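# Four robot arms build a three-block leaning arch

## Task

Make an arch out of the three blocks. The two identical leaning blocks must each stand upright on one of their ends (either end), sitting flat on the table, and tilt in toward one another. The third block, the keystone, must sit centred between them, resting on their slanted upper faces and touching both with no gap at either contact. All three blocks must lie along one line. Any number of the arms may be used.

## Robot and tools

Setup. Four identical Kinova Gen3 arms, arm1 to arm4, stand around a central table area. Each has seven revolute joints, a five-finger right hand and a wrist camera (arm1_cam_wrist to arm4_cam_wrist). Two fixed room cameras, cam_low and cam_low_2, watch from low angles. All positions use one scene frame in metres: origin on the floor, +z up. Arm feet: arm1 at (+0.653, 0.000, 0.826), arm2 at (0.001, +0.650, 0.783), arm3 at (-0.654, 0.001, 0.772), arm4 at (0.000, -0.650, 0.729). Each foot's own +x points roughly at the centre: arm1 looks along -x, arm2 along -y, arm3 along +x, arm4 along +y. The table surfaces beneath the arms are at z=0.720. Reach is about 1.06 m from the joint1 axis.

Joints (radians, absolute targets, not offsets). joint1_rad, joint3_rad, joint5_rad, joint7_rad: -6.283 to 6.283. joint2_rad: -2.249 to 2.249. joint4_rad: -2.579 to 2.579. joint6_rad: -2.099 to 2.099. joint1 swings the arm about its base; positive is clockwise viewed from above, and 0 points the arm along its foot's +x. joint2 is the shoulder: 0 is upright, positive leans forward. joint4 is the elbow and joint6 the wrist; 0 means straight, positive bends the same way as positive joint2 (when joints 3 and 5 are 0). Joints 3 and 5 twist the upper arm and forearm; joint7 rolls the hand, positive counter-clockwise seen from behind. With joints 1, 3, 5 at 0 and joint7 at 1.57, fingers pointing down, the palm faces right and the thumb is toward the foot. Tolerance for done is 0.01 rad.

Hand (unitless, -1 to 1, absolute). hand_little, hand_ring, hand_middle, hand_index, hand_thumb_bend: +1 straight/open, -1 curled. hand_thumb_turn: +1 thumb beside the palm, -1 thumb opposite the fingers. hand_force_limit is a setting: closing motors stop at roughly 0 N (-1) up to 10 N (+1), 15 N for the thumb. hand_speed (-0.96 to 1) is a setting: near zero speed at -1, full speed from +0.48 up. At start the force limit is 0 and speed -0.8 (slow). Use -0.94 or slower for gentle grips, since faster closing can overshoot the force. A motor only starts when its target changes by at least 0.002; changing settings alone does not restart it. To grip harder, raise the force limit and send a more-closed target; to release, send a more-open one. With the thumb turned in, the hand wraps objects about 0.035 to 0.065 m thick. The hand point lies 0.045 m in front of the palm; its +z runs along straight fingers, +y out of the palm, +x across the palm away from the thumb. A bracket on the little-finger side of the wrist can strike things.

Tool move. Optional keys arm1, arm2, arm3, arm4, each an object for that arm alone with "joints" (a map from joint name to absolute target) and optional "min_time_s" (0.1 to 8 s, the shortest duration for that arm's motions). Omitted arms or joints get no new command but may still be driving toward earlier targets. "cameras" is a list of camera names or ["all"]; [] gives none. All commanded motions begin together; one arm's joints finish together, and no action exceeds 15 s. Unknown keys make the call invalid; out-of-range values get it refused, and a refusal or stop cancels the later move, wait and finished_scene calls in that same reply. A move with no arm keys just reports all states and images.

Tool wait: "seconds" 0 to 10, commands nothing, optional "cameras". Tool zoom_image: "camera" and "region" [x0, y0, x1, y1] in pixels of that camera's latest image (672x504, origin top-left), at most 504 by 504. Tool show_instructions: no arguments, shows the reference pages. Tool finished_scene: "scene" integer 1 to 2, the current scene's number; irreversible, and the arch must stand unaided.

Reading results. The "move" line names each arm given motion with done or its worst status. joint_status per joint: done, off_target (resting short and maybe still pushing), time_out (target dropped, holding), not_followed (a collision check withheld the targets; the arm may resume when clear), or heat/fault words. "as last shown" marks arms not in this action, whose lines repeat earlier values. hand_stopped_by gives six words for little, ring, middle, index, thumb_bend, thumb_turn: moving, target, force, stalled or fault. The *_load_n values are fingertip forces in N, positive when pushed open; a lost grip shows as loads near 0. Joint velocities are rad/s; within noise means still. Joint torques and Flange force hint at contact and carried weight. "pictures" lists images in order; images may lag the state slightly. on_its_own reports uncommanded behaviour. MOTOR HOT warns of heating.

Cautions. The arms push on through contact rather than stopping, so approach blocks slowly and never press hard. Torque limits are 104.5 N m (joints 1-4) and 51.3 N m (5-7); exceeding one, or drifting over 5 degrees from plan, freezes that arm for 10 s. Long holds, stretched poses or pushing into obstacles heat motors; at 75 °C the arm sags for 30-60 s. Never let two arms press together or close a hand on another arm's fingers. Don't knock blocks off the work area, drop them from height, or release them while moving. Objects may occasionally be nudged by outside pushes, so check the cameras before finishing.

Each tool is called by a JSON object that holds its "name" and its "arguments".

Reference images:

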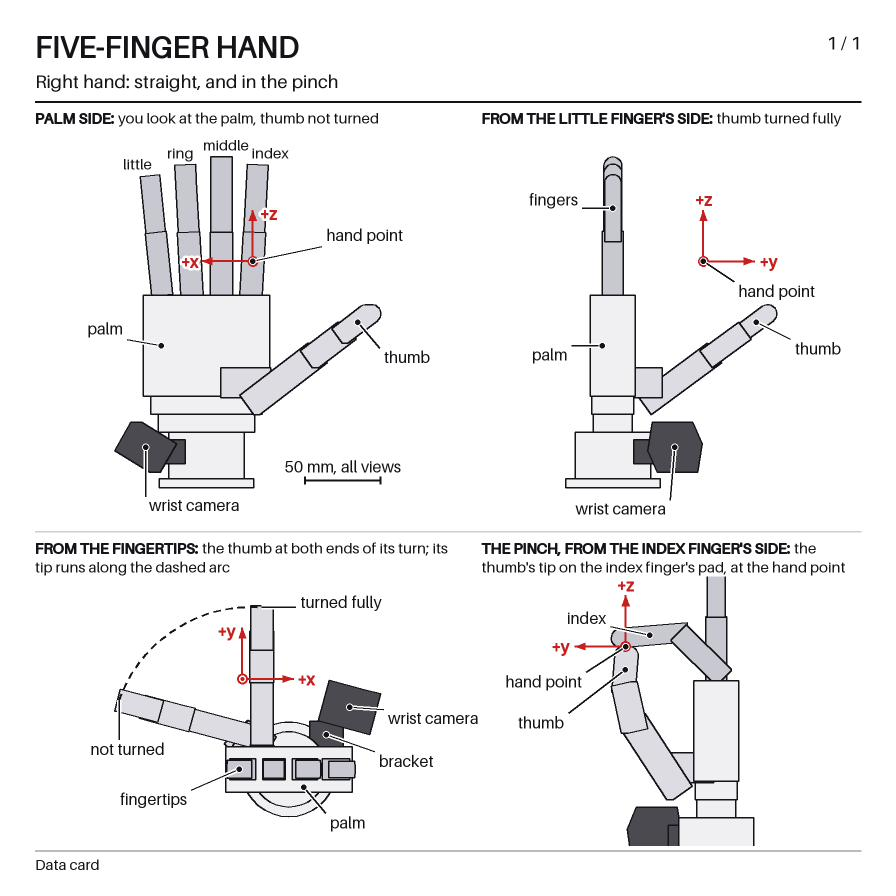

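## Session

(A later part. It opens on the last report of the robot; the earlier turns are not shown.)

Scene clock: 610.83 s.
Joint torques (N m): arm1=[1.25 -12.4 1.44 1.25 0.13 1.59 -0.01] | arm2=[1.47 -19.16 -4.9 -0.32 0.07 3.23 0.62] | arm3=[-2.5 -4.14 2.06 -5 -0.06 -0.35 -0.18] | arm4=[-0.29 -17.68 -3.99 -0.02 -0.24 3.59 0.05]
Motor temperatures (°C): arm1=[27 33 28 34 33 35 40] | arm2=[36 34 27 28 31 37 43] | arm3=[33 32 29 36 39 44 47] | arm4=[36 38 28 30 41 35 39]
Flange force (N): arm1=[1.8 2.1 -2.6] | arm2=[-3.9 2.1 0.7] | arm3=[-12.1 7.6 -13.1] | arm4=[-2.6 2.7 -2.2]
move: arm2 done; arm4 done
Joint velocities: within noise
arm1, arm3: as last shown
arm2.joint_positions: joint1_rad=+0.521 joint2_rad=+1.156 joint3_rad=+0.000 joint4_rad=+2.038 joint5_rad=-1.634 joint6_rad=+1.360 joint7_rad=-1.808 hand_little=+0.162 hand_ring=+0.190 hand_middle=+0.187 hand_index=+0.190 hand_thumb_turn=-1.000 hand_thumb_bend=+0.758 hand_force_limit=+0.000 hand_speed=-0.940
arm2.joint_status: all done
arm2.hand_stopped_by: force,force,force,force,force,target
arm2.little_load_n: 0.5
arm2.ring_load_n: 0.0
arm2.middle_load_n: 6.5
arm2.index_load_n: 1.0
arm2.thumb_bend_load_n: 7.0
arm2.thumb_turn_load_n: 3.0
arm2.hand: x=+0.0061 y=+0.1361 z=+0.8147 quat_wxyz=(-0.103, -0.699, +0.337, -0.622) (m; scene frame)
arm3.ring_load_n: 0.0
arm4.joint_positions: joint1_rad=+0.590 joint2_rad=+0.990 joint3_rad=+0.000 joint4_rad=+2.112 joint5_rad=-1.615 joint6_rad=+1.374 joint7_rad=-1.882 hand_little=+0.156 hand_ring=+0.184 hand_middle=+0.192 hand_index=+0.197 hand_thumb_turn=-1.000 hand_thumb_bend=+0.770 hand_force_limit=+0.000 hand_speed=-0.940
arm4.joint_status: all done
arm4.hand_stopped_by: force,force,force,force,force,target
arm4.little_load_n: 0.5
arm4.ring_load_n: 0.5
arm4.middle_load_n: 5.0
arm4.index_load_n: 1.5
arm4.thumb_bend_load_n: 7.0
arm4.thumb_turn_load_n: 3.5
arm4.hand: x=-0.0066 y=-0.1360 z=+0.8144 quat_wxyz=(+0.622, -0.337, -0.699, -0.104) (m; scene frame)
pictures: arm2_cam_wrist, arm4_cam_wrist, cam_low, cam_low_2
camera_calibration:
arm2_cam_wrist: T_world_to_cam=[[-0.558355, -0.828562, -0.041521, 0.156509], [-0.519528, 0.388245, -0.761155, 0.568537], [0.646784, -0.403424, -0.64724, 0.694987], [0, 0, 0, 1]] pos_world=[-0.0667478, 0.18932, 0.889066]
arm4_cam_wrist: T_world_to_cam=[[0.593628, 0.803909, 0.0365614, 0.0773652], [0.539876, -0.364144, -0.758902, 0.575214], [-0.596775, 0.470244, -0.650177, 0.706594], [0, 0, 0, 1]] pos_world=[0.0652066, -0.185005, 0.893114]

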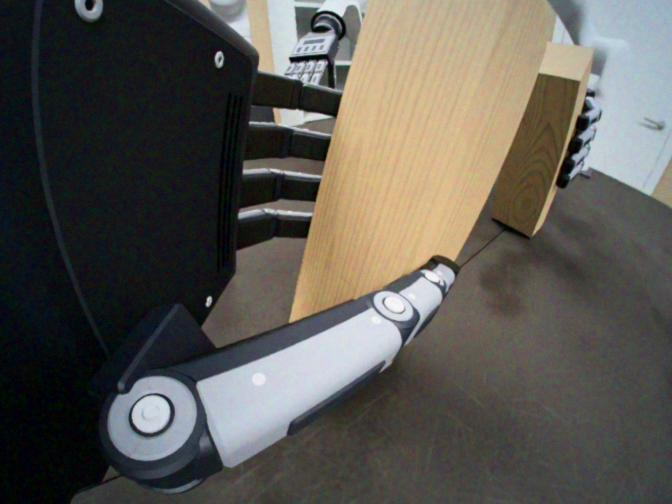

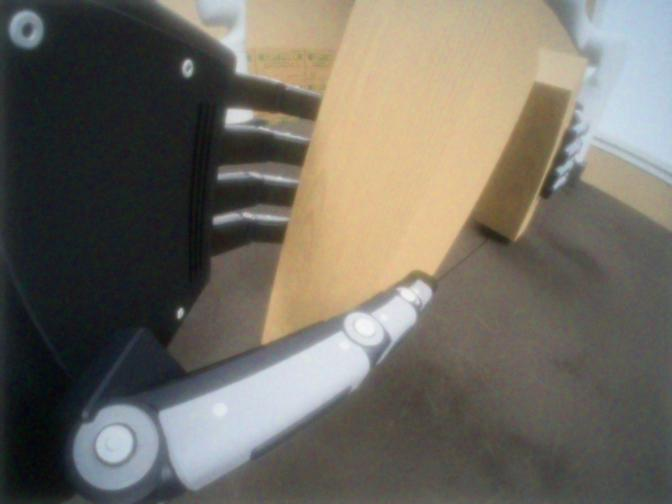

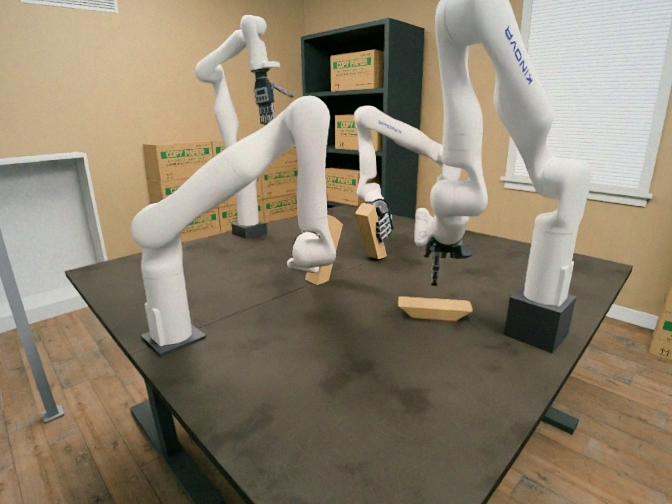

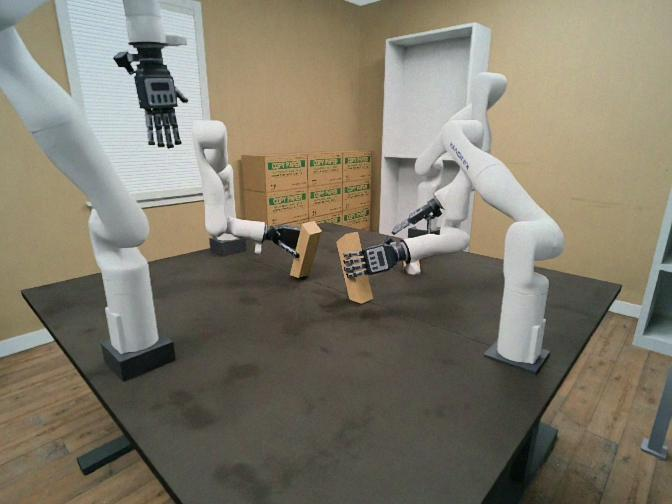

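{"name": "move", "arguments": {"arm4": {"joints": {"joint2_rad": 0.9957, "joint4_rad": 2.1104, "joint5_rad": -1.6162, "joint7_rad": -1.8780}, "min_time_s": 1}, "arm2": {"joints": {"joint2_rad": 1.1612, "joint4_rad": 2.0354, "joint5_rad": -1.6343, "joint7_rad": -1.8055}, "min_time_s": 1}, "cameras": []}}

{"name": "move", "arguments": {"arm4": {"joints": {"joint2_rad": 1.0013, "joint4_rad": 2.1088, "joint5_rad": -1.6173, "joint7_rad": -1.8740}, "min_time_s": 1}, "arm2": {"joints": {"joint2_rad": 1.1666, "joint4_rad": 2.0328, "joint5_rad": -1.6350, "joint7_rad": -1.8026}, "min_time_s": 1}, "cameras": ["arm2_cam_wrist", "arm4_cam_wrist", "cam_low", "cam_low_2"]}}

{"name": "zoom_image", "arguments": {"camera": "cam_low_2", "region": [270, 190, 400, 310]}}

{"name": "zoom_image", "arguments": {"camera": "cam_low", "region": [280, 180, 410, 300]}}

Scene clock: 623.40 s.
Joint torques (N m): arm1=[1.27 -12.4 1.41 1.27 0.13 1.61 0] | arm2=[1.46 -19.14 -4.89 -0.32 0.06 3.24 0.61] | arm3=[-2.56 -4.12 2.02 -4.93 -0.01 -0.33 -0.21] | arm4=[-0.29 -17.78 -4.03 0.04 -0.23 3.6 0.05]
Motor temperatures (°C): arm1=[27 33 28 34 33 35 40] | arm2=[36 34 27 28 31 37 43] | arm3=[33 32 29 36 39 44 47] | arm4=[36 38 28 30 41 35 39]
Flange force (N): arm1=[1.8 2.2 -2.6] | arm2=[-3.8 2.0 0.6] | arm3=[-12.2 7.5 -13.3] | arm4=[-2.8 2.8 -2.2]
move: arm2 done; arm4 done
Joint velocities: within noise
arm1, arm3: as last shown
arm2.joint_positions: joint1_rad=+0.521 joint2_rad=+1.161 joint3_rad=+0.000 joint4_rad=+2.035 joint5_rad=-1.634 joint6_rad=+1.360 joint7_rad=-1.805 hand_little=+0.162 hand_ring=+0.190 hand_middle=+0.187 hand_index=+0.190 hand_thumb_turn=-1.000 hand_thumb_bend=+0.758 hand_force_limit=+0.000 hand_speed=-0.940
arm2.joint_status: all done
arm2.hand_stopped_by: force,force,force,force,force,target
arm2.little_load_n: 0.0
arm2.ring_load_n: 0.0
arm2.middle_load_n: 6.5
arm2.index_load_n: 1.0
arm2.thumb_bend_load_n: 7.5
arm2.thumb_turn_load_n: 3.5
arm2.hand: x=+0.0061 y=+0.1360 z=+0.8126 quat_wxyz=(-0.103, -0.700, +0.337, -0.622) (m; scene frame)
arm3.ring_load_n: -0.5
arm3.thumb_bend_load_n: -0.5
arm4.joint_positions: joint1_rad=+0.590 joint2_rad=+0.996 joint3_rad=+0.000 joint4_rad=+2.110 joint5_rad=-1.616 joint6_rad=+1.374 joint7_rad=-1.878 hand_little=+0.156 hand_ring=+0.184 hand_middle=+0.192 hand_index=+0.197 hand_thumb_turn=-1.000 hand_thumb_bend=+0.770 hand_force_limit=+0.000 hand_speed=-0.940
arm4.joint_status: all done
arm4.hand_stopped_by: force,force,force,force,force,target
arm4.little_load_n: 1.0
arm4.ring_load_n: 0.5
arm4.middle_load_n: 5.0
arm4.index_load_n: 1.5
arm4.thumb_bend_load_n: 7.0
arm4.thumb_turn_load_n: 3.5
arm4.hand: x=-0.0065 y=-0.1359 z=+0.8123 quat_wxyz=(+0.622, -0.337, -0.699, -0.104) (m; scene frame)
pictures: none
No camera images: "cameras" was empty.

Scene clock: 624.70 s.
Joint torques (N m): arm1=[1.26 -12.4 1.44 1.3 0.09 1.6 -0.05] | arm2=[1.43 -19.19 -4.91 -0.34 0.07 3.22 0.61] | arm3=[-2.49 -4.06 1.97 -5 -0.04 -0.31 -0.23] | arm4=[1.1 -13.45 -0.35 0.68 -0.48 0.14 -0.59]
Motor temperatures (°C): arm1=[27 33 28 34 33 35 40] | arm2=[36 34 27 28 31 37 43] | arm3=[33 32 29 36 39 44 47] | arm4=[36 38 28 30 41 35 39]
Flange force (N): arm1=[1.6 2.1 -2.7] | arm2=[-3.9 1.9 0.5] | arm3=[-11.9 7.2 -12.9] | arm4=[7.0 -0.9 -1.4]
move: arm2 done; arm4 done
Joint velocities: within noise
arm1, arm3: as last shown
arm2.joint_positions: joint1_rad=+0.521 joint2_rad=+1.167 joint3_rad=+0.000 joint4_rad=+2.033 joint5_rad=-1.635 joint6_rad=+1.360 joint7_rad=-1.803 hand_little=+0.162 hand_ring=+0.190 hand_middle=+0.187 hand_index=+0.190 hand_thumb_turn=-1.000 hand_thumb_bend=+0.758 hand_force_limit=+0.000 hand_speed=-0.940
arm2.joint_status: all done
arm2.hand_stopped_by: force,force,force,force,force,target
arm2.little_load_n: 0.5
arm2.ring_load_n: 0.0
arm2.middle_load_n: 6.0
arm2.index_load_n: 1.0
arm2.thumb_bend_load_n: 7.0
arm2.thumb_turn_load_n: 3.5
arm2.hand: x=+0.0060 y=+0.1360 z=+0.8105 quat_wxyz=(-0.103, -0.700, +0.337, -0.622) (m; scene frame)
arm3.ring_load_n: 0.0
arm3.thumb_bend_load_n: 0.0
arm4.joint_positions: joint1_rad=+0.590 joint2_rad=+1.001 joint3_rad=+0.000 joint4_rad=+2.109 joint5_rad=-1.617 joint6_rad=+1.374 joint7_rad=-1.874 hand_little=+0.156 hand_ring=+0.184 hand_middle=+0.192 hand_index=+0.197 hand_thumb_turn=-1.000 hand_thumb_bend=+0.770 hand_force_limit=+0.000 hand_speed=-0.940
arm4.joint_status: all done
arm4.hand_stopped_by: force,force,force,force,force,target
arm4.little_load_n: 3.0
arm4.ring_load_n: 2.0
arm4.middle_load_n: 5.5
arm4.index_load_n: 1.0
arm4.thumb_bend_load_n: 7.0
arm4.thumb_turn_load_n: 0.5
arm4.hand: x=-0.0064 y=-0.1359 z=+0.8103 quat_wxyz=(+0.622, -0.337, -0.699, -0.104) (m; scene frame)
pictures: arm2_cam_wrist, arm4_cam_wrist, cam_low, cam_low_2
camera_calibration:
arm2_cam_wrist: T_world_to_cam=[[-0.558549, -0.828432, -0.0415178, 0.156244], [-0.519692, 0.388522, -0.760902, 0.565078], [0.646486, -0.403424, -0.647538, 0.692643], [0, 0, 0, 1]] pos_world=[-0.0668478, 0.189321, 0.884968]
arm4_cam_wrist: T_world_to_cam=[[0.594106, 0.803559, 0.0364747, 0.0773803], [0.539784, -0.364646, -0.758727, 0.571753], [-0.596382, 0.470453, -0.650387, 0.704247], [0, 0, 0, 1]] pos_world=[0.0654049, -0.185007, 0.889015]

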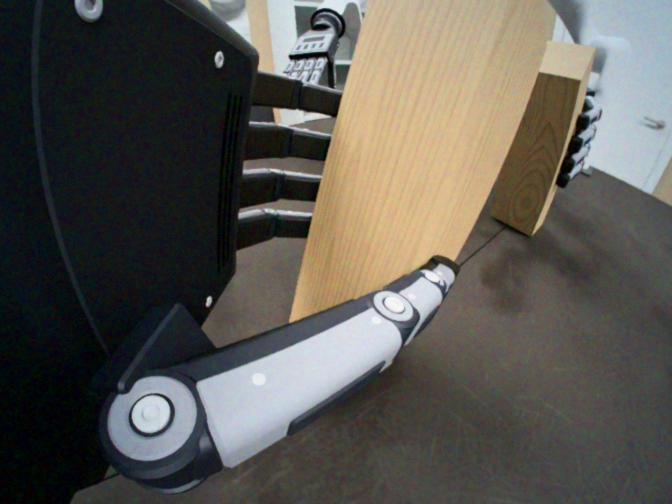

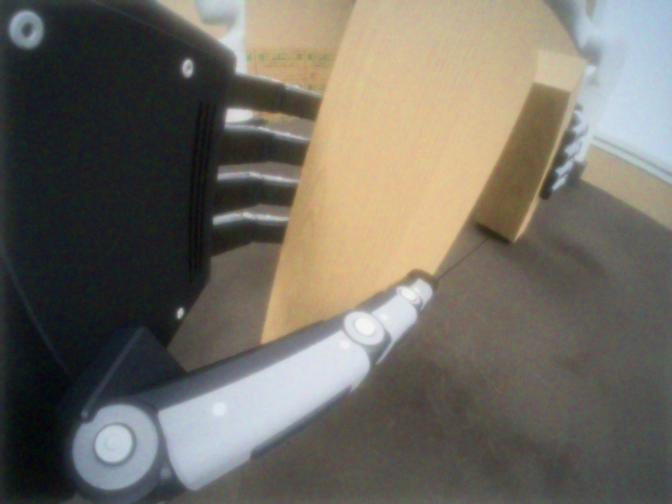

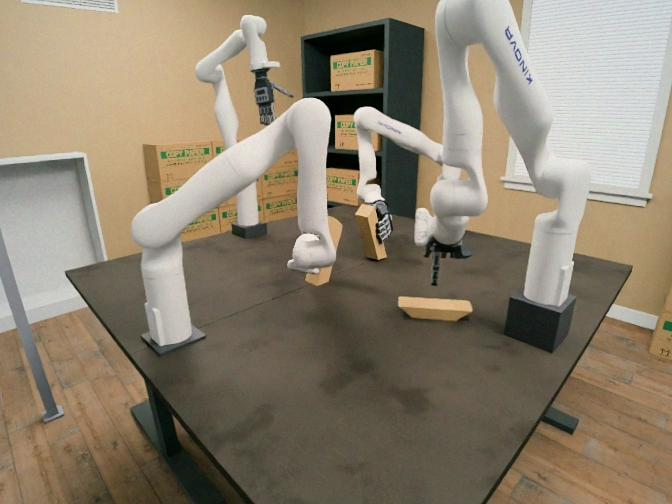

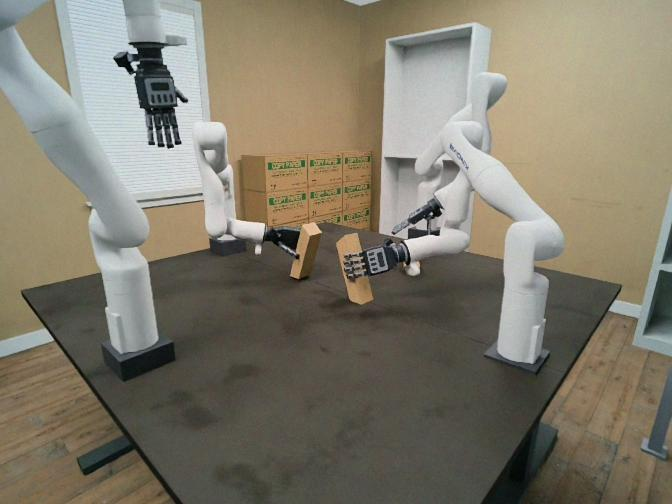

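Scaled by 3.877.

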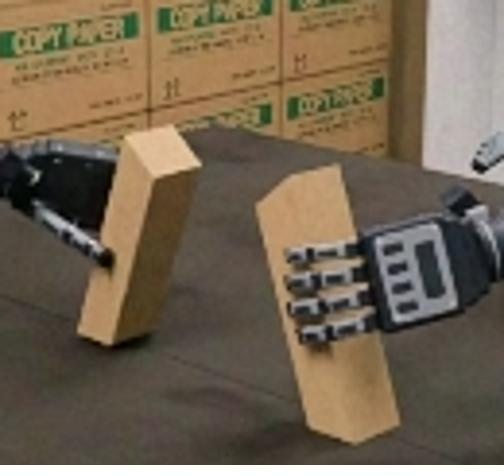

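Scaled by 3.877.

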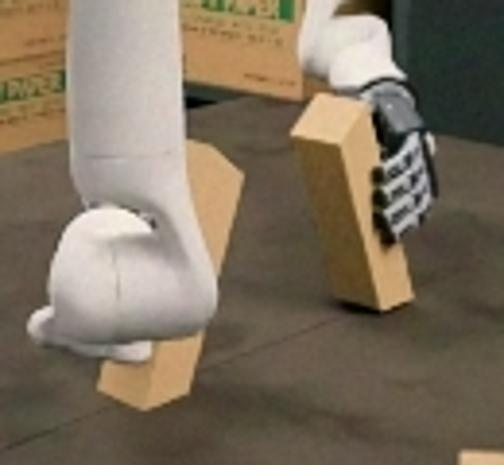

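{"name": "move", "arguments": {"arm4": {"joints": {"joint2_rad": 0.9985, "joint4_rad": 2.1096, "joint5_rad": -1.6167, "joint7_rad": -1.8760}, "min_time_s": 1}, "arm2": {"joints": {"joint2_rad": 1.1720, "joint4_rad": 2.0302, "joint5_rad": -1.6358, "joint7_rad": -1.7997}, "min_time_s": 1}, "cameras": []}}

{"name": "move", "arguments": {"arm2": {"joints": {"joint2_rad": 1.1760, "joint4_rad": 2.0282, "joint5_rad": -1.6364, "joint7_rad": -1.7975}, "min_time_s": 1}, "cameras": ["arm2_cam_wrist", "arm4_cam_wrist", "cam_low", "cam_low_2"]}}

{"name": "zoom_image", "arguments": {"camera": "cam_low", "region": [280, 180, 410, 300]}}

Scene clock: 632.60 s.
Joint torques (N m): arm1=[1.24 -12.36 1.49 1.26 0.11 1.59 -0.04] | arm2=[1.51 -19.17 -4.91 -0.25 0.07 3.22 0.58] | arm3=[-2.48 -4.19 1.98 -4.99 -0.05 -0.32 -0.21] | arm4=[-0.4 -17.39 -4 0.22 -0.16 3.43 -0.03]
Motor temperatures (°C): arm1=[27 33 28 34 33 35 40] | arm2=[36 34 27 28 31 37 43] | arm3=[33 31 29 36 39 44 47] | arm4=[36 38 28 30 41 35 39]
Flange force (N): arm1=[1.7 2.0 -2.8] | arm2=[-3.9 2.0 0.6] | arm3=[-12.3 7.2 -13.1] | arm4=[-2.1 2.8 -2.5]
move: arm2 done; arm4 done
Joint velocities: within noise
arm1, arm3: as last shown
arm2.joint_positions: joint1_rad=+0.521 joint2_rad=+1.172 joint3_rad=+0.000 joint4_rad=+2.030 joint5_rad=-1.636 joint6_rad=+1.360 joint7_rad=-1.800 hand_little=+0.162 hand_ring=+0.190 hand_middle=+0.187 hand_index=+0.190 hand_thumb_turn=-1.000 hand_thumb_bend=+0.758 hand_force_limit=+0.000 hand_speed=-0.940
arm2.joint_status: all done
arm2.hand_stopped_by: force,force,force,force,force,target
arm2.little_load_n: 0.0
arm2.ring_load_n: 0.0
arm2.middle_load_n: 6.0
arm2.index_load_n: 1.0
arm2.thumb_bend_load_n: 7.0
arm2.thumb_turn_load_n: 3.0
arm2.hand: x=+0.0059 y=+0.1359 z=+0.8084 quat_wxyz=(-0.104, -0.700, +0.337, -0.622) (m; scene frame)
arm4.joint_positions: joint1_rad=+0.590 joint2_rad=+0.998 joint3_rad=+0.000 joint4_rad=+2.110 joint5_rad=-1.617 joint6_rad=+1.374 joint7_rad=-1.876 hand_little=+0.156 hand_ring=+0.184 hand_middle=+0.192 hand_index=+0.197 hand_thumb_turn=-1.000 hand_thumb_bend=+0.770 hand_force_limit=+0.000 hand_speed=-0.940
arm4.joint_status: all done
arm4.hand_stopped_by: force,force,force,force,force,target
arm4.little_load_n: 1.0
arm4.ring_load_n: 0.5
arm4.middle_load_n: 5.0
arm4.index_load_n: 1.0
arm4.thumb_bend_load_n: 7.5
arm4.thumb_turn_load_n: 3.0
arm4.hand: x=-0.0064 y=-0.1359 z=+0.8113 quat_wxyz=(+0.622, -0.337, -0.699, -0.104) (m; scene frame)
pictures: none
No camera images: "cameras" was empty.

Scene clock: 633.90 s.
Joint torques (N m): arm1=[1.26 -12.43 1.46 1.27 0.15 1.61 -0.01] | arm2=[1.5 -19.2 -4.94 -0.22 0.12 3.23 0.61] | arm3=[-2.52 -4.15 1.97 -5 -0.05 -0.33 -0.19] | arm4=[-0.42 -17.36 -3.98 0.25 -0.16 3.42 -0.04]
Motor temperatures (°C): arm1=[27 33 28 34 33 35 40] | arm2=[36 34 27 28 31 37 43] | arm3=[33 31 29 36 39 44 47] | arm4=[36 38 28 30 41 35 39]
Flange force (N): arm1=[1.8 2.3 -2.7] | arm2=[-3.9 2.1 0.7] | arm3=[-12.1 7.3 -13.0] | arm4=[-2.0 2.8 -2.5]
move: arm2 done
Joint velocities: within noise
arm1, arm3, arm4: as last shown
arm2.joint_positions: joint1_rad=+0.521 joint2_rad=+1.176 joint3_rad=+0.000 joint4_rad=+2.028 joint5_rad=-1.636 joint6_rad=+1.360 joint7_rad=-1.798 hand_little=+0.162 hand_ring=+0.190 hand_middle=+0.187 hand_index=+0.190 hand_thumb_turn=-1.000 hand_thumb_bend=+0.758 hand_force_limit=+0.000 hand_speed=-0.940
arm2.joint_status: all done
arm2.hand_stopped_by: force,force,force,force,force,target
arm2.little_load_n: 0.5
arm2.ring_load_n: 0.0
arm2.middle_load_n: 6.0
arm2.index_load_n: 1.0
arm2.thumb_bend_load_n: 7.0
arm2.thumb_turn_load_n: 3.0
arm2.hand: x=+0.0059 y=+0.1359 z=+0.8068 quat_wxyz=(-0.104, -0.700, +0.337, -0.622) (m; scene frame)
arm3.middle_load_n: -0.5
arm4.thumb_turn_load_n: 2.5
pictures: arm2_cam_wrist, arm4_cam_wrist, cam_low, cam_low_2
camera_calibration:
arm2_cam_wrist: T_world_to_cam=[[-0.558871, -0.828223, -0.0413501, 0.155665], [-0.519854, 0.388766, -0.760666, 0.5621], [0.646077, -0.403618, -0.647825, 0.69056], [0, 0, 0, 1]] pos_world=[-0.0669477, 0.189122, 0.881369]
arm4_cam_wrist: T_world_to_cam=[[0.59398, 0.803654, 0.0364437, 0.0774559], [0.53982, -0.364574, -0.758736, 0.572584], [-0.596474, 0.470347, -0.650379, 0.704817], [0, 0, 0, 1]] pos_world=[0.0653053, -0.185007, 0.890015]

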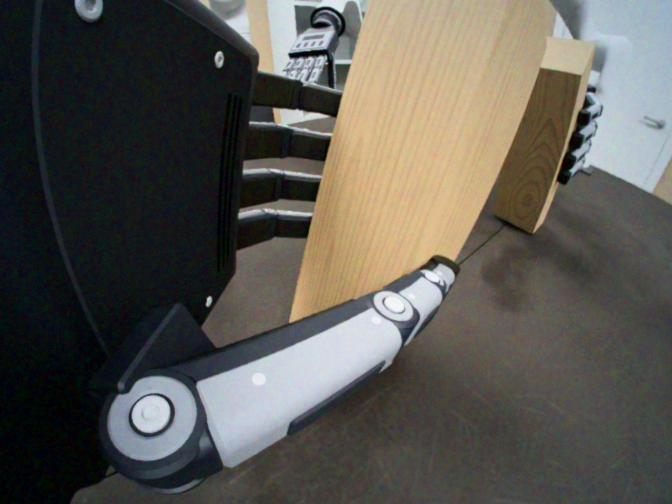

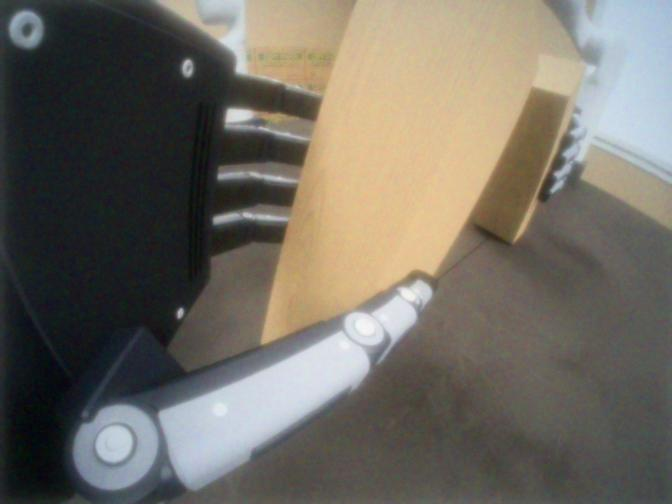

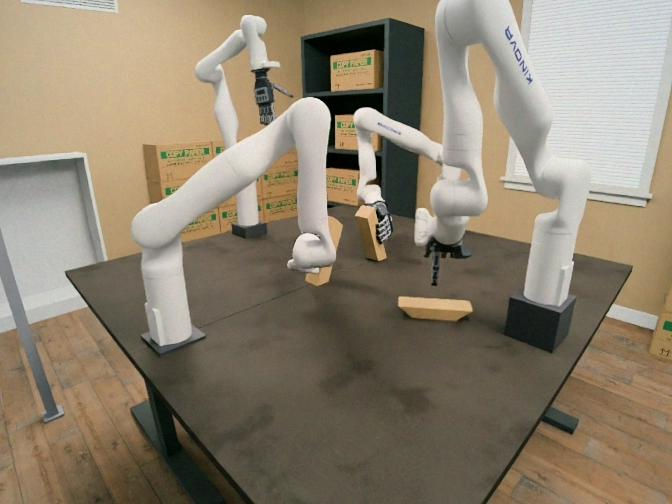

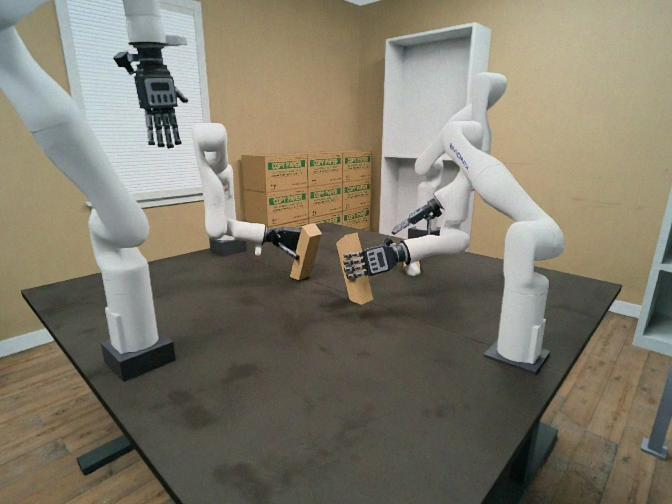

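Scaled by 3.877.

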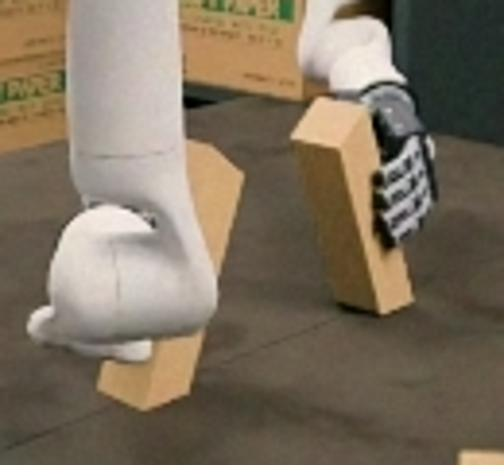

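{"name": "move", "arguments": {"arm2": {"joints": {"joint2_rad": 1.1800, "joint4_rad": 2.0262, "joint5_rad": -1.6370, "joint7_rad": -1.7953}, "min_time_s": 0.8}, "cameras": []}}

{"name": "move", "arguments": {"arm2": {"joints": {"joint2_rad": 1.1840, "joint4_rad": 2.0242, "joint5_rad": -1.6376, "joint7_rad": -1.7931}, "min_time_s": 0.8}, "cameras": ["cam_low", "cam_low_2"]}}

{"name": "zoom_image", "arguments": {"camera": "cam_low", "region": [280, 180, 410, 300]}}

Scene clock: 639.30 s.
Joint torques (N m): arm1=[1.22 -12.38 1.48 1.27 0.12 1.62 -0.02] | arm2=[1.47 -19.27 -5.01 -0.22 0.08 3.25 0.63] | arm3=[-2.52 -4.14 1.94 -5.04 -0.05 -0.35 -0.2] | arm4=[-0.44 -17.38 -4.02 0.22 -0.12 3.44 -0.05]
Motor temperatures (°C): arm1=[27 33 28 34 33 35 40] | arm2=[36 34 27 28 31 37 43] | arm3=[33 31 29 36 39 44 47] | arm4=[36 38 28 30 41 35 39]
Flange force (N): arm1=[1.7 2.1 -2.7] | arm2=[-4.0 2.2 0.5] | arm3=[-12.0 7.2 -12.9] | arm4=[-2.1 2.7 -2.5]
move: arm2 done
Joint velocities: within noise
arm1, arm4: as last shown
arm1.thumb_turn_load_n: 0.5
arm2.joint_positions: joint1_rad=+0.521 joint2_rad=+1.180 joint3_rad=+0.000 joint4_rad=+2.026 joint5_rad=-1.637 joint6_rad=+1.360 joint7_rad=-1.795 hand_little=+0.162 hand_ring=+0.190 hand_middle=+0.187 hand_index=+0.190 hand_thumb_turn=-1.000 hand_thumb_bend=+0.758 hand_force_limit=+0.000 hand_speed=-0.940
arm2.joint_status: all done
arm2.hand_stopped_by: force,force,force,force,force,target
arm2.little_load_n: 0.0
arm2.ring_load_n: 0.0
arm2.middle_load_n: 6.5
arm2.index_load_n: 1.5
arm2.thumb_bend_load_n: 7.5
arm2.thumb_turn_load_n: 3.0
arm2.hand: x=+0.0058 y=+0.1358 z=+0.8053 quat_wxyz=(-0.104, -0.700, +0.337, -0.621) (m; scene frame)
arm3.joint_positions: joint1_rad=-0.140 joint2_rad=-0.393 joint3_rad=-0.104 joint4_rad=+1.449 joint5_rad=-0.074 joint6_rad=+1.974 joint7_rad=-1.652 hand_little=+1.000 hand_ring=+1.000 hand_middle=+1.000 hand_index=+1.000 hand_thumb_turn=+1.000 hand_thumb_bend=+1.000 hand_force_limit=+0.000 hand_speed=-0.800
arm3.joint_status: not commanded
arm3.hand_stopped_by: target,target,target,target,target,target
arm3.little_load_n: 0.0
arm3.ring_load_n: 0.5
arm3.middle_load_n: 0.0
arm3.index_load_n: 0.0
arm3.thumb_bend_load_n: 0.0
arm3.thumb_turn_load_n: 0.5
arm3.hand: x=-0.4935 y=+0.1051 z=+1.2855 quat_wxyz=(-0.051, +0.099, -0.993, -0.024) (m; scene frame)
pictures: none
No camera images: "cameras" was empty.

Scene clock: 640.40 s.
Joint torques (N m): arm1=[1.25 -12.4 1.4 1.26 0.13 1.6 -0.01] | arm2=[2.15 -17.72 -3.41 -0.25 -0.25 2.01 0.4] | arm3=[-2.47 -4.09 2 -4.96 -0.06 -0.34 -0.2] | arm4=[-0.43 -17.38 -3.98 0.18 -0.13 3.42 -0.04]
Motor temperatures (°C): arm1=[27 33 28 34 33 35 40] | arm2=[36 34 27 28 31 37 43] | arm3=[33 31 29 36 39 44 47] | arm4=[36 38 28 30 41 35 39]
Flange force (N): arm1=[1.8 2.2 -2.6] | arm2=[-0.3 0.3 0.9] | arm3=[-12.1 7.3 -13.2] | arm4=[-2.1 2.6 -2.5]
move: arm2 done
Joint velocities: within noise
arm1.joint_positions: joint1_rad=-1.291 joint2_rad=+0.797 joint3_rad=+0.000 joint4_rad=+2.365 joint5_rad=+0.925 joint6_rad=+0.929 joint7_rad=-3.162 hand_little=+1.000 hand_ring=+1.000 hand_middle=+1.000 hand_index=+1.000 hand_thumb_turn=-1.000 hand_thumb_bend=+1.000 hand_force_limit=+0.000 hand_speed=-0.500
arm1.joint_status: not commanded
arm1.hand_stopped_by: target,target,target,target,target,target
arm1.little_load_n: 0.0
arm1.ring_load_n: 0.0
arm1.middle_load_n: 0.0
arm1.index_load_n: 0.0
arm1.thumb_bend_load_n: 0.0
arm1.thumb_turn_load_n: 0.0
arm1.hand: x=+0.3863 y=-0.1065 z=+0.8520 quat_wxyz=(-0.427, +0.853, +0.267, -0.134) (m; scene frame)
arm2.joint_positions: joint1_rad=+0.521 joint2_rad=+1.184 joint3_rad=+0.000 joint4_rad=+2.024 joint5_rad=-1.638 joint6_rad=+1.360 joint7_rad=-1.793 hand_little=+0.162 hand_ring=+0.190 hand_middle=+0.187 hand_index=+0.190 hand_thumb_turn=-1.000 hand_thumb_bend=+0.758 hand_force_limit=+0.000 hand_speed=-0.940
arm2.joint_status: all done
arm2.hand_stopped_by: force,force,force,force,force,target
arm2.little_load_n: 0.5
arm2.ring_load_n: 0.0
arm2.middle_load_n: 6.5
arm2.index_load_n: 1.0
arm2.thumb_bend_load_n: 7.0
arm2.thumb_turn_load_n: 2.0
arm2.hand: x=+0.0058 y=+0.1357 z=+0.8037 quat_wxyz=(-0.104, -0.700, +0.337, -0.621) (m; scene frame)
arm3, arm4: as last shown
arm3.ring_load_n: 0.0
arm3.thumb_turn_load_n: 0.0
arm4.middle_load_n: 4.5
arm4.thumb_turn_load_n: 3.0
pictures: cam_low, cam_low_2

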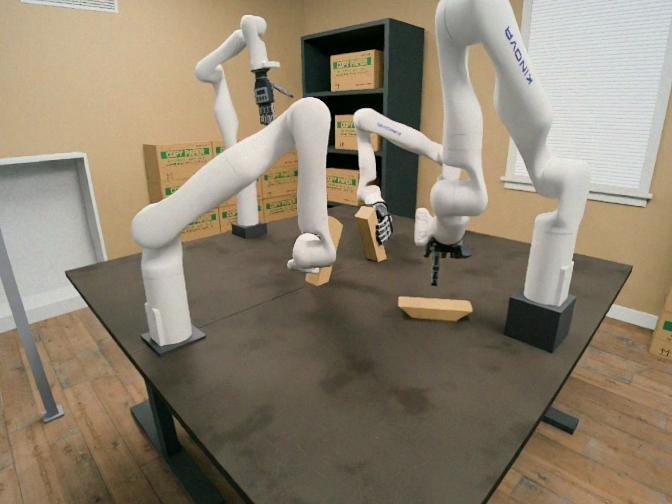

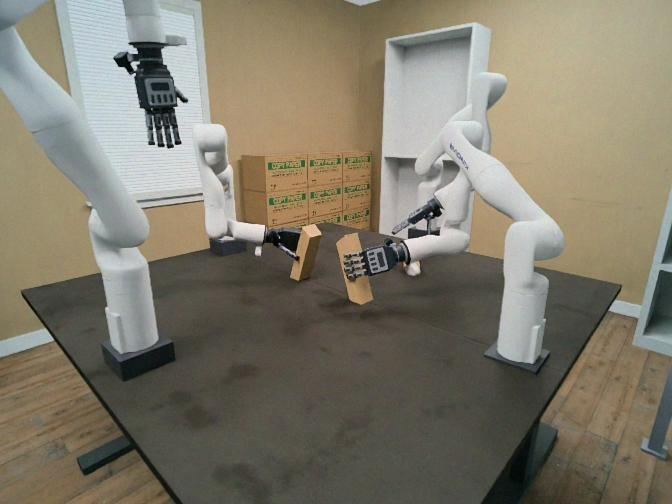

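Scaled by 3.877.

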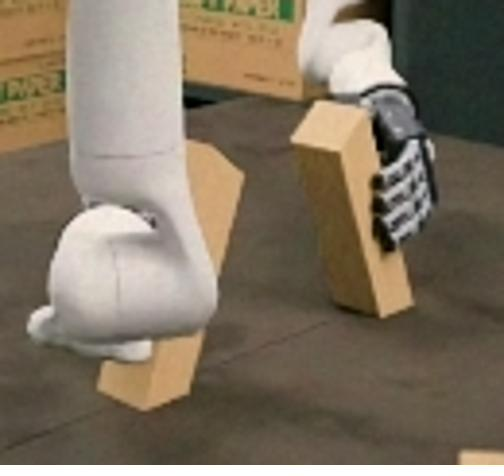

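{"name": "move", "arguments": {"arm1": {"joints": {"joint1_rad": -1.2937, "joint2_rad": 1.1396, "joint4_rad": 2.3328, "joint5_rad": 1.1564, "joint6_rad": 0.7697, "joint7_rad": -3.5178}, "min_time_s": 3}, "cameras": ["arm1_cam_wrist", "cam_low", "cam_low_2"]}}

{"name": "zoom_image", "arguments": {"camera": "cam_low", "region": [360, 200, 520, 350]}}

Scene clock: 656.33 s.
Joint torques (N m): arm1=[1.22 -13.59 1.85 3.79 -0.36 1.5 -0.02] | arm2=[2.12 -17.67 -3.43 -0.23 -0.25 1.99 0.4] | arm3=[-2.5 -4.17 1.96 -4.97 -0.01 -0.32 -0.22] | arm4=[-0.43 -17.33 -3.99 0.21 -0.16 3.41 -0.02]
Motor temperatures (°C): arm1=[27 33 28 34 33 35 40] | arm2=[36 34 27 28 31 37 43] | arm3=[33 31 29 36 39 44 47] | arm4=[36 39 28 30 41 35 39]
Flange force (N): arm1=[1.7 2.1 -2.2] | arm2=[-0.2 0.4 0.8] | arm3=[-12.2 7.2 -13.1] | arm4=[-1.9 2.7 -2.6]
move: arm1 done
Joint velocities: within noise
arm1.joint_positions: joint1_rad=-1.294 joint2_rad=+1.140 joint3_rad=+0.000 joint4_rad=+2.333 joint5_rad=+1.156 joint6_rad=+0.770 joint7_rad=-3.518 hand_little=+1.000 hand_ring=+1.000 hand_middle=+1.000 hand_index=+1.000 hand_thumb_turn=-1.000 hand_thumb_bend=+1.000 hand_force_limit=+0.000 hand_speed=-0.500
arm1.joint_status: all done
arm1.hand_stopped_by: target,target,target,target,target,target
arm1.little_load_n: 0.0
arm1.ring_load_n: 0.0
arm1.middle_load_n: 0.0
arm1.index_load_n: 0.0
arm1.thumb_bend_load_n: -0.5
arm1.thumb_turn_load_n: 0.0
arm1.hand: x=+0.3927 y=-0.0938 z=+0.7506 quat_wxyz=(-0.427, +0.854, +0.266, -0.134) (m; scene frame)
arm2, arm3, arm4: as last shown
arm2.little_load_n: 1.0
arm4.middle_load_n: 5.0
arm4.thumb_turn_load_n: 2.5
pictures: arm1_cam_wrist, cam_low, cam_low_2
camera_calibration:
arm1_cam_wrist: T_world_to_cam=[[0.501625, -0.341815, -0.794692, 0.366624], [-0.414086, -0.901426, 0.126344, -0.00831741], [-0.759542, 0.265693, -0.593719, 0.880203], [0, 0, 0, 1]] pos_world=[0.4812, -0.116044, 0.814997]

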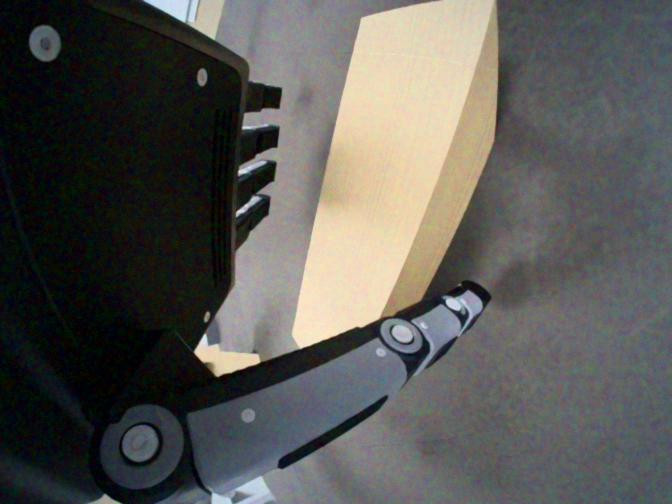

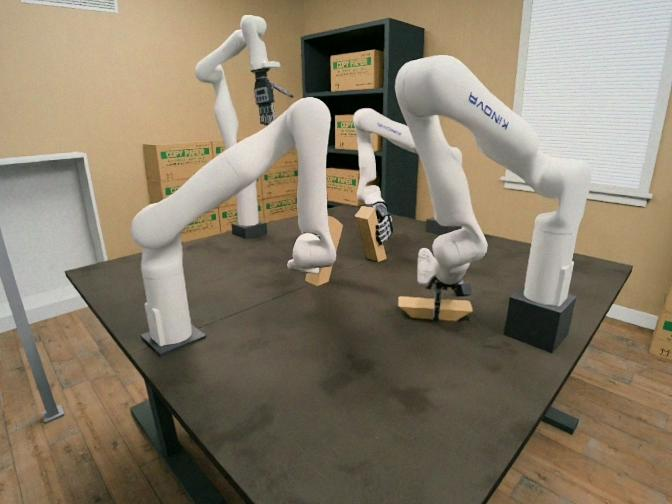

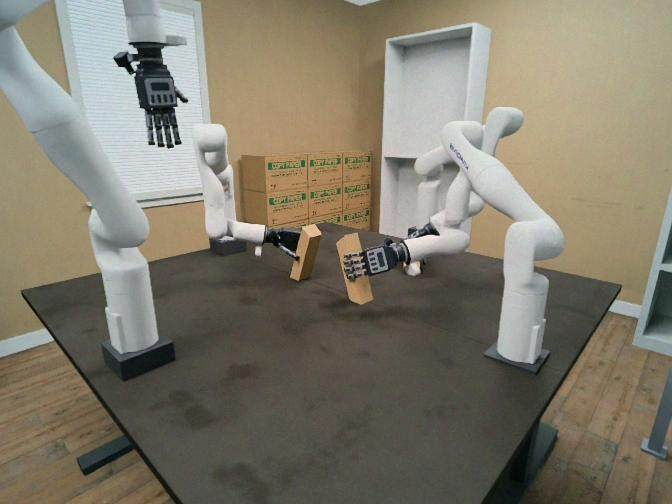

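Scaled by 3.150.

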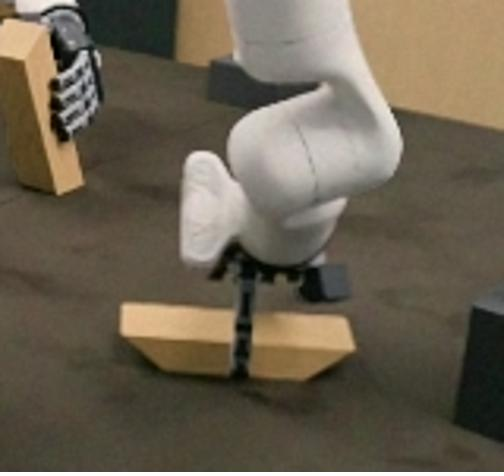

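{"name": "move", "arguments": {"arm1": {"joints": {"hand_little": 0.45, "hand_ring": 0.45, "hand_middle": 0.45, "hand_index": 0.45, "hand_speed": -0.6, "hand_force_limit": -0.7}}, "cameras": ["arm1_cam_wrist"]}}

{"name": "move", "arguments": {"arm1": {"joints": {"hand_little": 0.2, "hand_ring": 0.2, "hand_middle": 0.2, "hand_index": 0.2, "hand_speed": -0.94, "hand_force_limit": -0.85}}, "cameras": ["arm1_cam_wrist"]}}

{"name": "move", "arguments": {"arm1": {"joints": {"hand_thumb_bend": 0.2, "hand_force_limit": -0.5, "hand_speed": -0.94}}, "cameras": ["arm1_cam_wrist"]}}

Scene clock: 667.07 s.
Joint torques (N m): arm1=[1.22 -13.55 1.83 3.77 -0.38 1.43 -0.03] | arm2=[2.12 -17.71 -3.4 -0.24 -0.22 2 0.38] | arm3=[-2.51 -4.06 2.02 -5.03 -0.05 -0.34 -0.21] | arm4=[-0.39 -17.37 -3.99 0.2 -0.15 3.42 -0.05]
Motor temperatures (°C): arm1=[27 33 28 34 33 35 40] | arm2=[36 34 27 28 31 37 43] | arm3=[33 31 29 36 39 44 47] | arm4=[36 39 28 30 41 35 39]
Flange force (N): arm1=[1.7 2.0 -2.3] | arm2=[-0.4 0.3 0.9] | arm3=[-11.9 7.4 -12.8] | arm4=[-2.1 2.6 -2.5]
move: arm1 done
Joint velocities: within noise
arm1.joint_positions: joint1_rad=-1.294 joint2_rad=+1.140 joint3_rad=+0.000 joint4_rad=+2.333 joint5_rad=+1.156 joint6_rad=+0.770 joint7_rad=-3.518 hand_little=+0.450 hand_ring=+0.450 hand_middle=+0.450 hand_index=+0.450 hand_thumb_turn=-1.000 hand_thumb_bend=+1.000 hand_force_limit=-0.700 hand_speed=-0.600
arm1.joint_status: all done
arm1.hand_stopped_by: target,target,target,target,target,target
arm1.little_load_n: 0.0
arm1.ring_load_n: 0.0
arm1.middle_load_n: 0.0
arm1.index_load_n: 0.0
arm1.thumb_bend_load_n: 0.0
arm1.thumb_turn_load_n: 0.0
arm1.hand: x=+0.3927 y=-0.0938 z=+0.7506 quat_wxyz=(-0.427, +0.854, +0.266, -0.134) (m; scene frame)
arm2, arm3, arm4: as last shown
arm2.index_load_n: 1.5
arm3.index_load_n: 0.5
pictures: arm1_cam_wrist
camera_calibration:
arm1_cam_wrist: T_world_to_cam=[[0.501625, -0.341815, -0.794692, 0.366624], [-0.414086, -0.901426, 0.126344, -0.00831741], [-0.759542, 0.265693, -0.593719, 0.880203], [0, 0, 0, 1]] pos_world=[0.4812, -0.116044, 0.814997]

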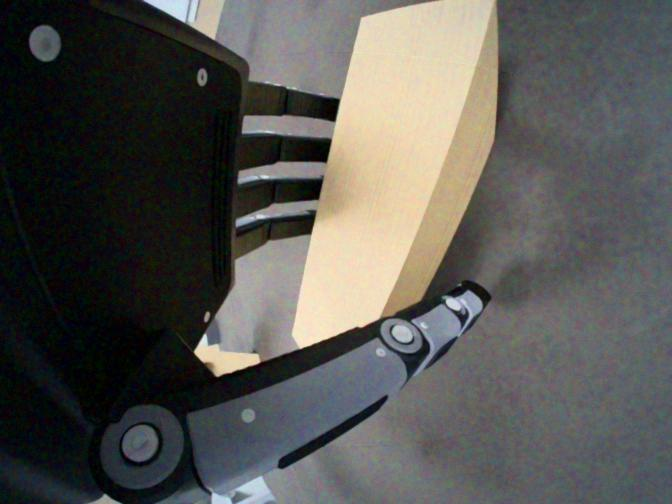

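Scene clock: 669.03 s.
Joint torques (N m): arm1=[1.16 -13.7 1.81 3.66 -0.35 1.42 -0.02] | arm2=[2.18 -17.71 -3.42 -0.22 -0.24 2 0.38] | arm3=[-2.52 -4.13 1.96 -4.98 -0.03 -0.35 -0.23] | arm4=[-0.46 -17.34 -3.99 0.24 -0.15 3.44 -0.05]
Motor temperatures (°C): arm1=[27 33 28 34 33 35 40] | arm2=[36 34 27 28 31 37 43] | arm3=[33 31 29 36 39 44 47] | arm4=[36 39 28 30 41 35 39]
Flange force (N): arm1=[1.9 2.0 -1.9] | arm2=[-0.3 0.4 0.9] | arm3=[-12.1 7.1 -13.1] | arm4=[-2.0 2.8 -2.6]
move: arm1 off_target
Joint velocities: within noise
arm1.joint_positions: joint1_rad=-1.294 joint2_rad=+1.140 joint3_rad=+0.000 joint4_rad=+2.333 joint5_rad=+1.156 joint6_rad=+0.770 joint7_rad=-3.518 hand_little=+0.200 hand_ring=+0.225 hand_middle=+0.236 hand_index=+0.231 hand_thumb_turn=-1.000 hand_thumb_bend=+1.000 hand_force_limit=-0.850 hand_speed=-0.940
arm1.joint_status: hand_ring off_target (ended at +0.225, target +0.200); hand_middle off_target (ended at +0.236, target +0.200); hand_index off_target (ended at +0.231, target +0.200); the others done
arm1.hand_stopped_by: target,force,force,force,target,target
arm1.little_load_n: 0.5
arm1.ring_load_n: 0.0
arm1.middle_load_n: 0.0
arm1.index_load_n: 0.0
arm1.thumb_bend_load_n: 0.0
arm1.thumb_turn_load_n: 0.0
arm1.hand: x=+0.3927 y=-0.0938 z=+0.7506 quat_wxyz=(-0.427, +0.854, +0.266, -0.134) (m; scene frame)
arm2, arm3, arm4: as last shown
arm2.index_load_n: 1.0
arm3.index_load_n: 0.0
arm4.thumb_turn_load_n: 3.0
pictures: arm1_cam_wrist
camera_calibration:
arm1_cam_wrist: T_world_to_cam=[[0.501625, -0.341815, -0.794692, 0.366624], [-0.414086, -0.901426, 0.126344, -0.00831741], [-0.759542, 0.265693, -0.593719, 0.880203], [0, 0, 0, 1]] pos_world=[0.4812, -0.116044, 0.814997]

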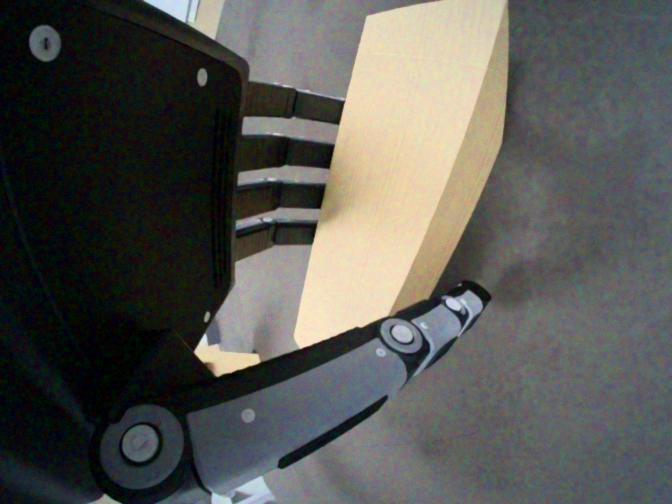

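Scene clock: 672.63 s.
Joint torques (N m): arm1=[1.29 -13.73 2.04 4 -0.43 1.65 -0.07] | arm2=[2.15 -17.65 -3.38 -0.25 -0.25 2.02 0.39] | arm3=[-2.5 -4.13 1.98 -4.99 -0.06 -0.34 -0.21] | arm4=[-0.44 -17.36 -4.01 0.24 -0.14 3.41 -0.04]
Motor temperatures (°C): arm1=[27 33 28 34 33 35 40] | arm2=[36 34 27 28 31 37 43] | arm3=[33 31 29 36 39 44 47] | arm4=[36 39 28 30 41 35 39]
Flange force (N): arm1=[1.7 2.9 -1.9] | arm2=[-0.2 0.2 0.9] | arm3=[-12.1 7.2 -13.0] | arm4=[-2.1 2.8 -2.6]
move: arm1 off_target
Joint velocities: within noise
arm1.joint_positions: joint1_rad=-1.294 joint2_rad=+1.140 joint3_rad=+0.000 joint4_rad=+2.333 joint5_rad=+1.156 joint6_rad=+0.770 joint7_rad=-3.518 hand_little=+0.200 hand_ring=+0.225 hand_middle=+0.236 hand_index=+0.231 hand_thumb_turn=-1.000 hand_thumb_bend=+0.720 hand_force_limit=-0.500 hand_speed=-0.940
arm1.joint_status: hand_thumb_bend off_target (ended at +0.720, target +0.200); the others done
arm1.hand_stopped_by: target,force,force,force,force,target
arm1.little_load_n: 2.0
arm1.ring_load_n: 0.0
arm1.middle_load_n: 0.0
arm1.index_load_n: 1.0
arm1.thumb_bend_load_n: 4.0
arm1.thumb_turn_load_n: 1.5
arm1.hand: x=+0.3927 y=-0.0938 z=+0.7506 quat_wxyz=(-0.427, +0.854, +0.266, -0.134) (m; scene frame)
arm2, arm3, arm4: as last shown
arm4.thumb_bend_load_n: 7.0
pictures: arm1_cam_wrist
camera_calibration:
arm1_cam_wrist: T_world_to_cam=[[0.501625, -0.341815, -0.794692, 0.366624], [-0.414086, -0.901426, 0.126344, -0.00831741], [-0.759542, 0.265693, -0.593719, 0.880203], [0, 0, 0, 1]] pos_world=[0.4812, -0.116044, 0.814997]

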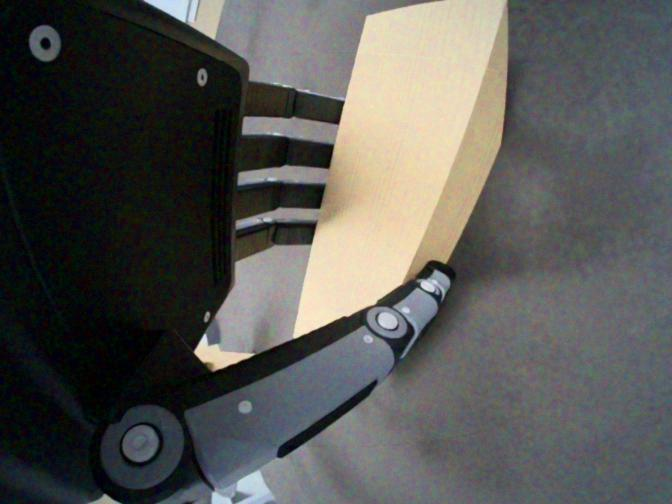

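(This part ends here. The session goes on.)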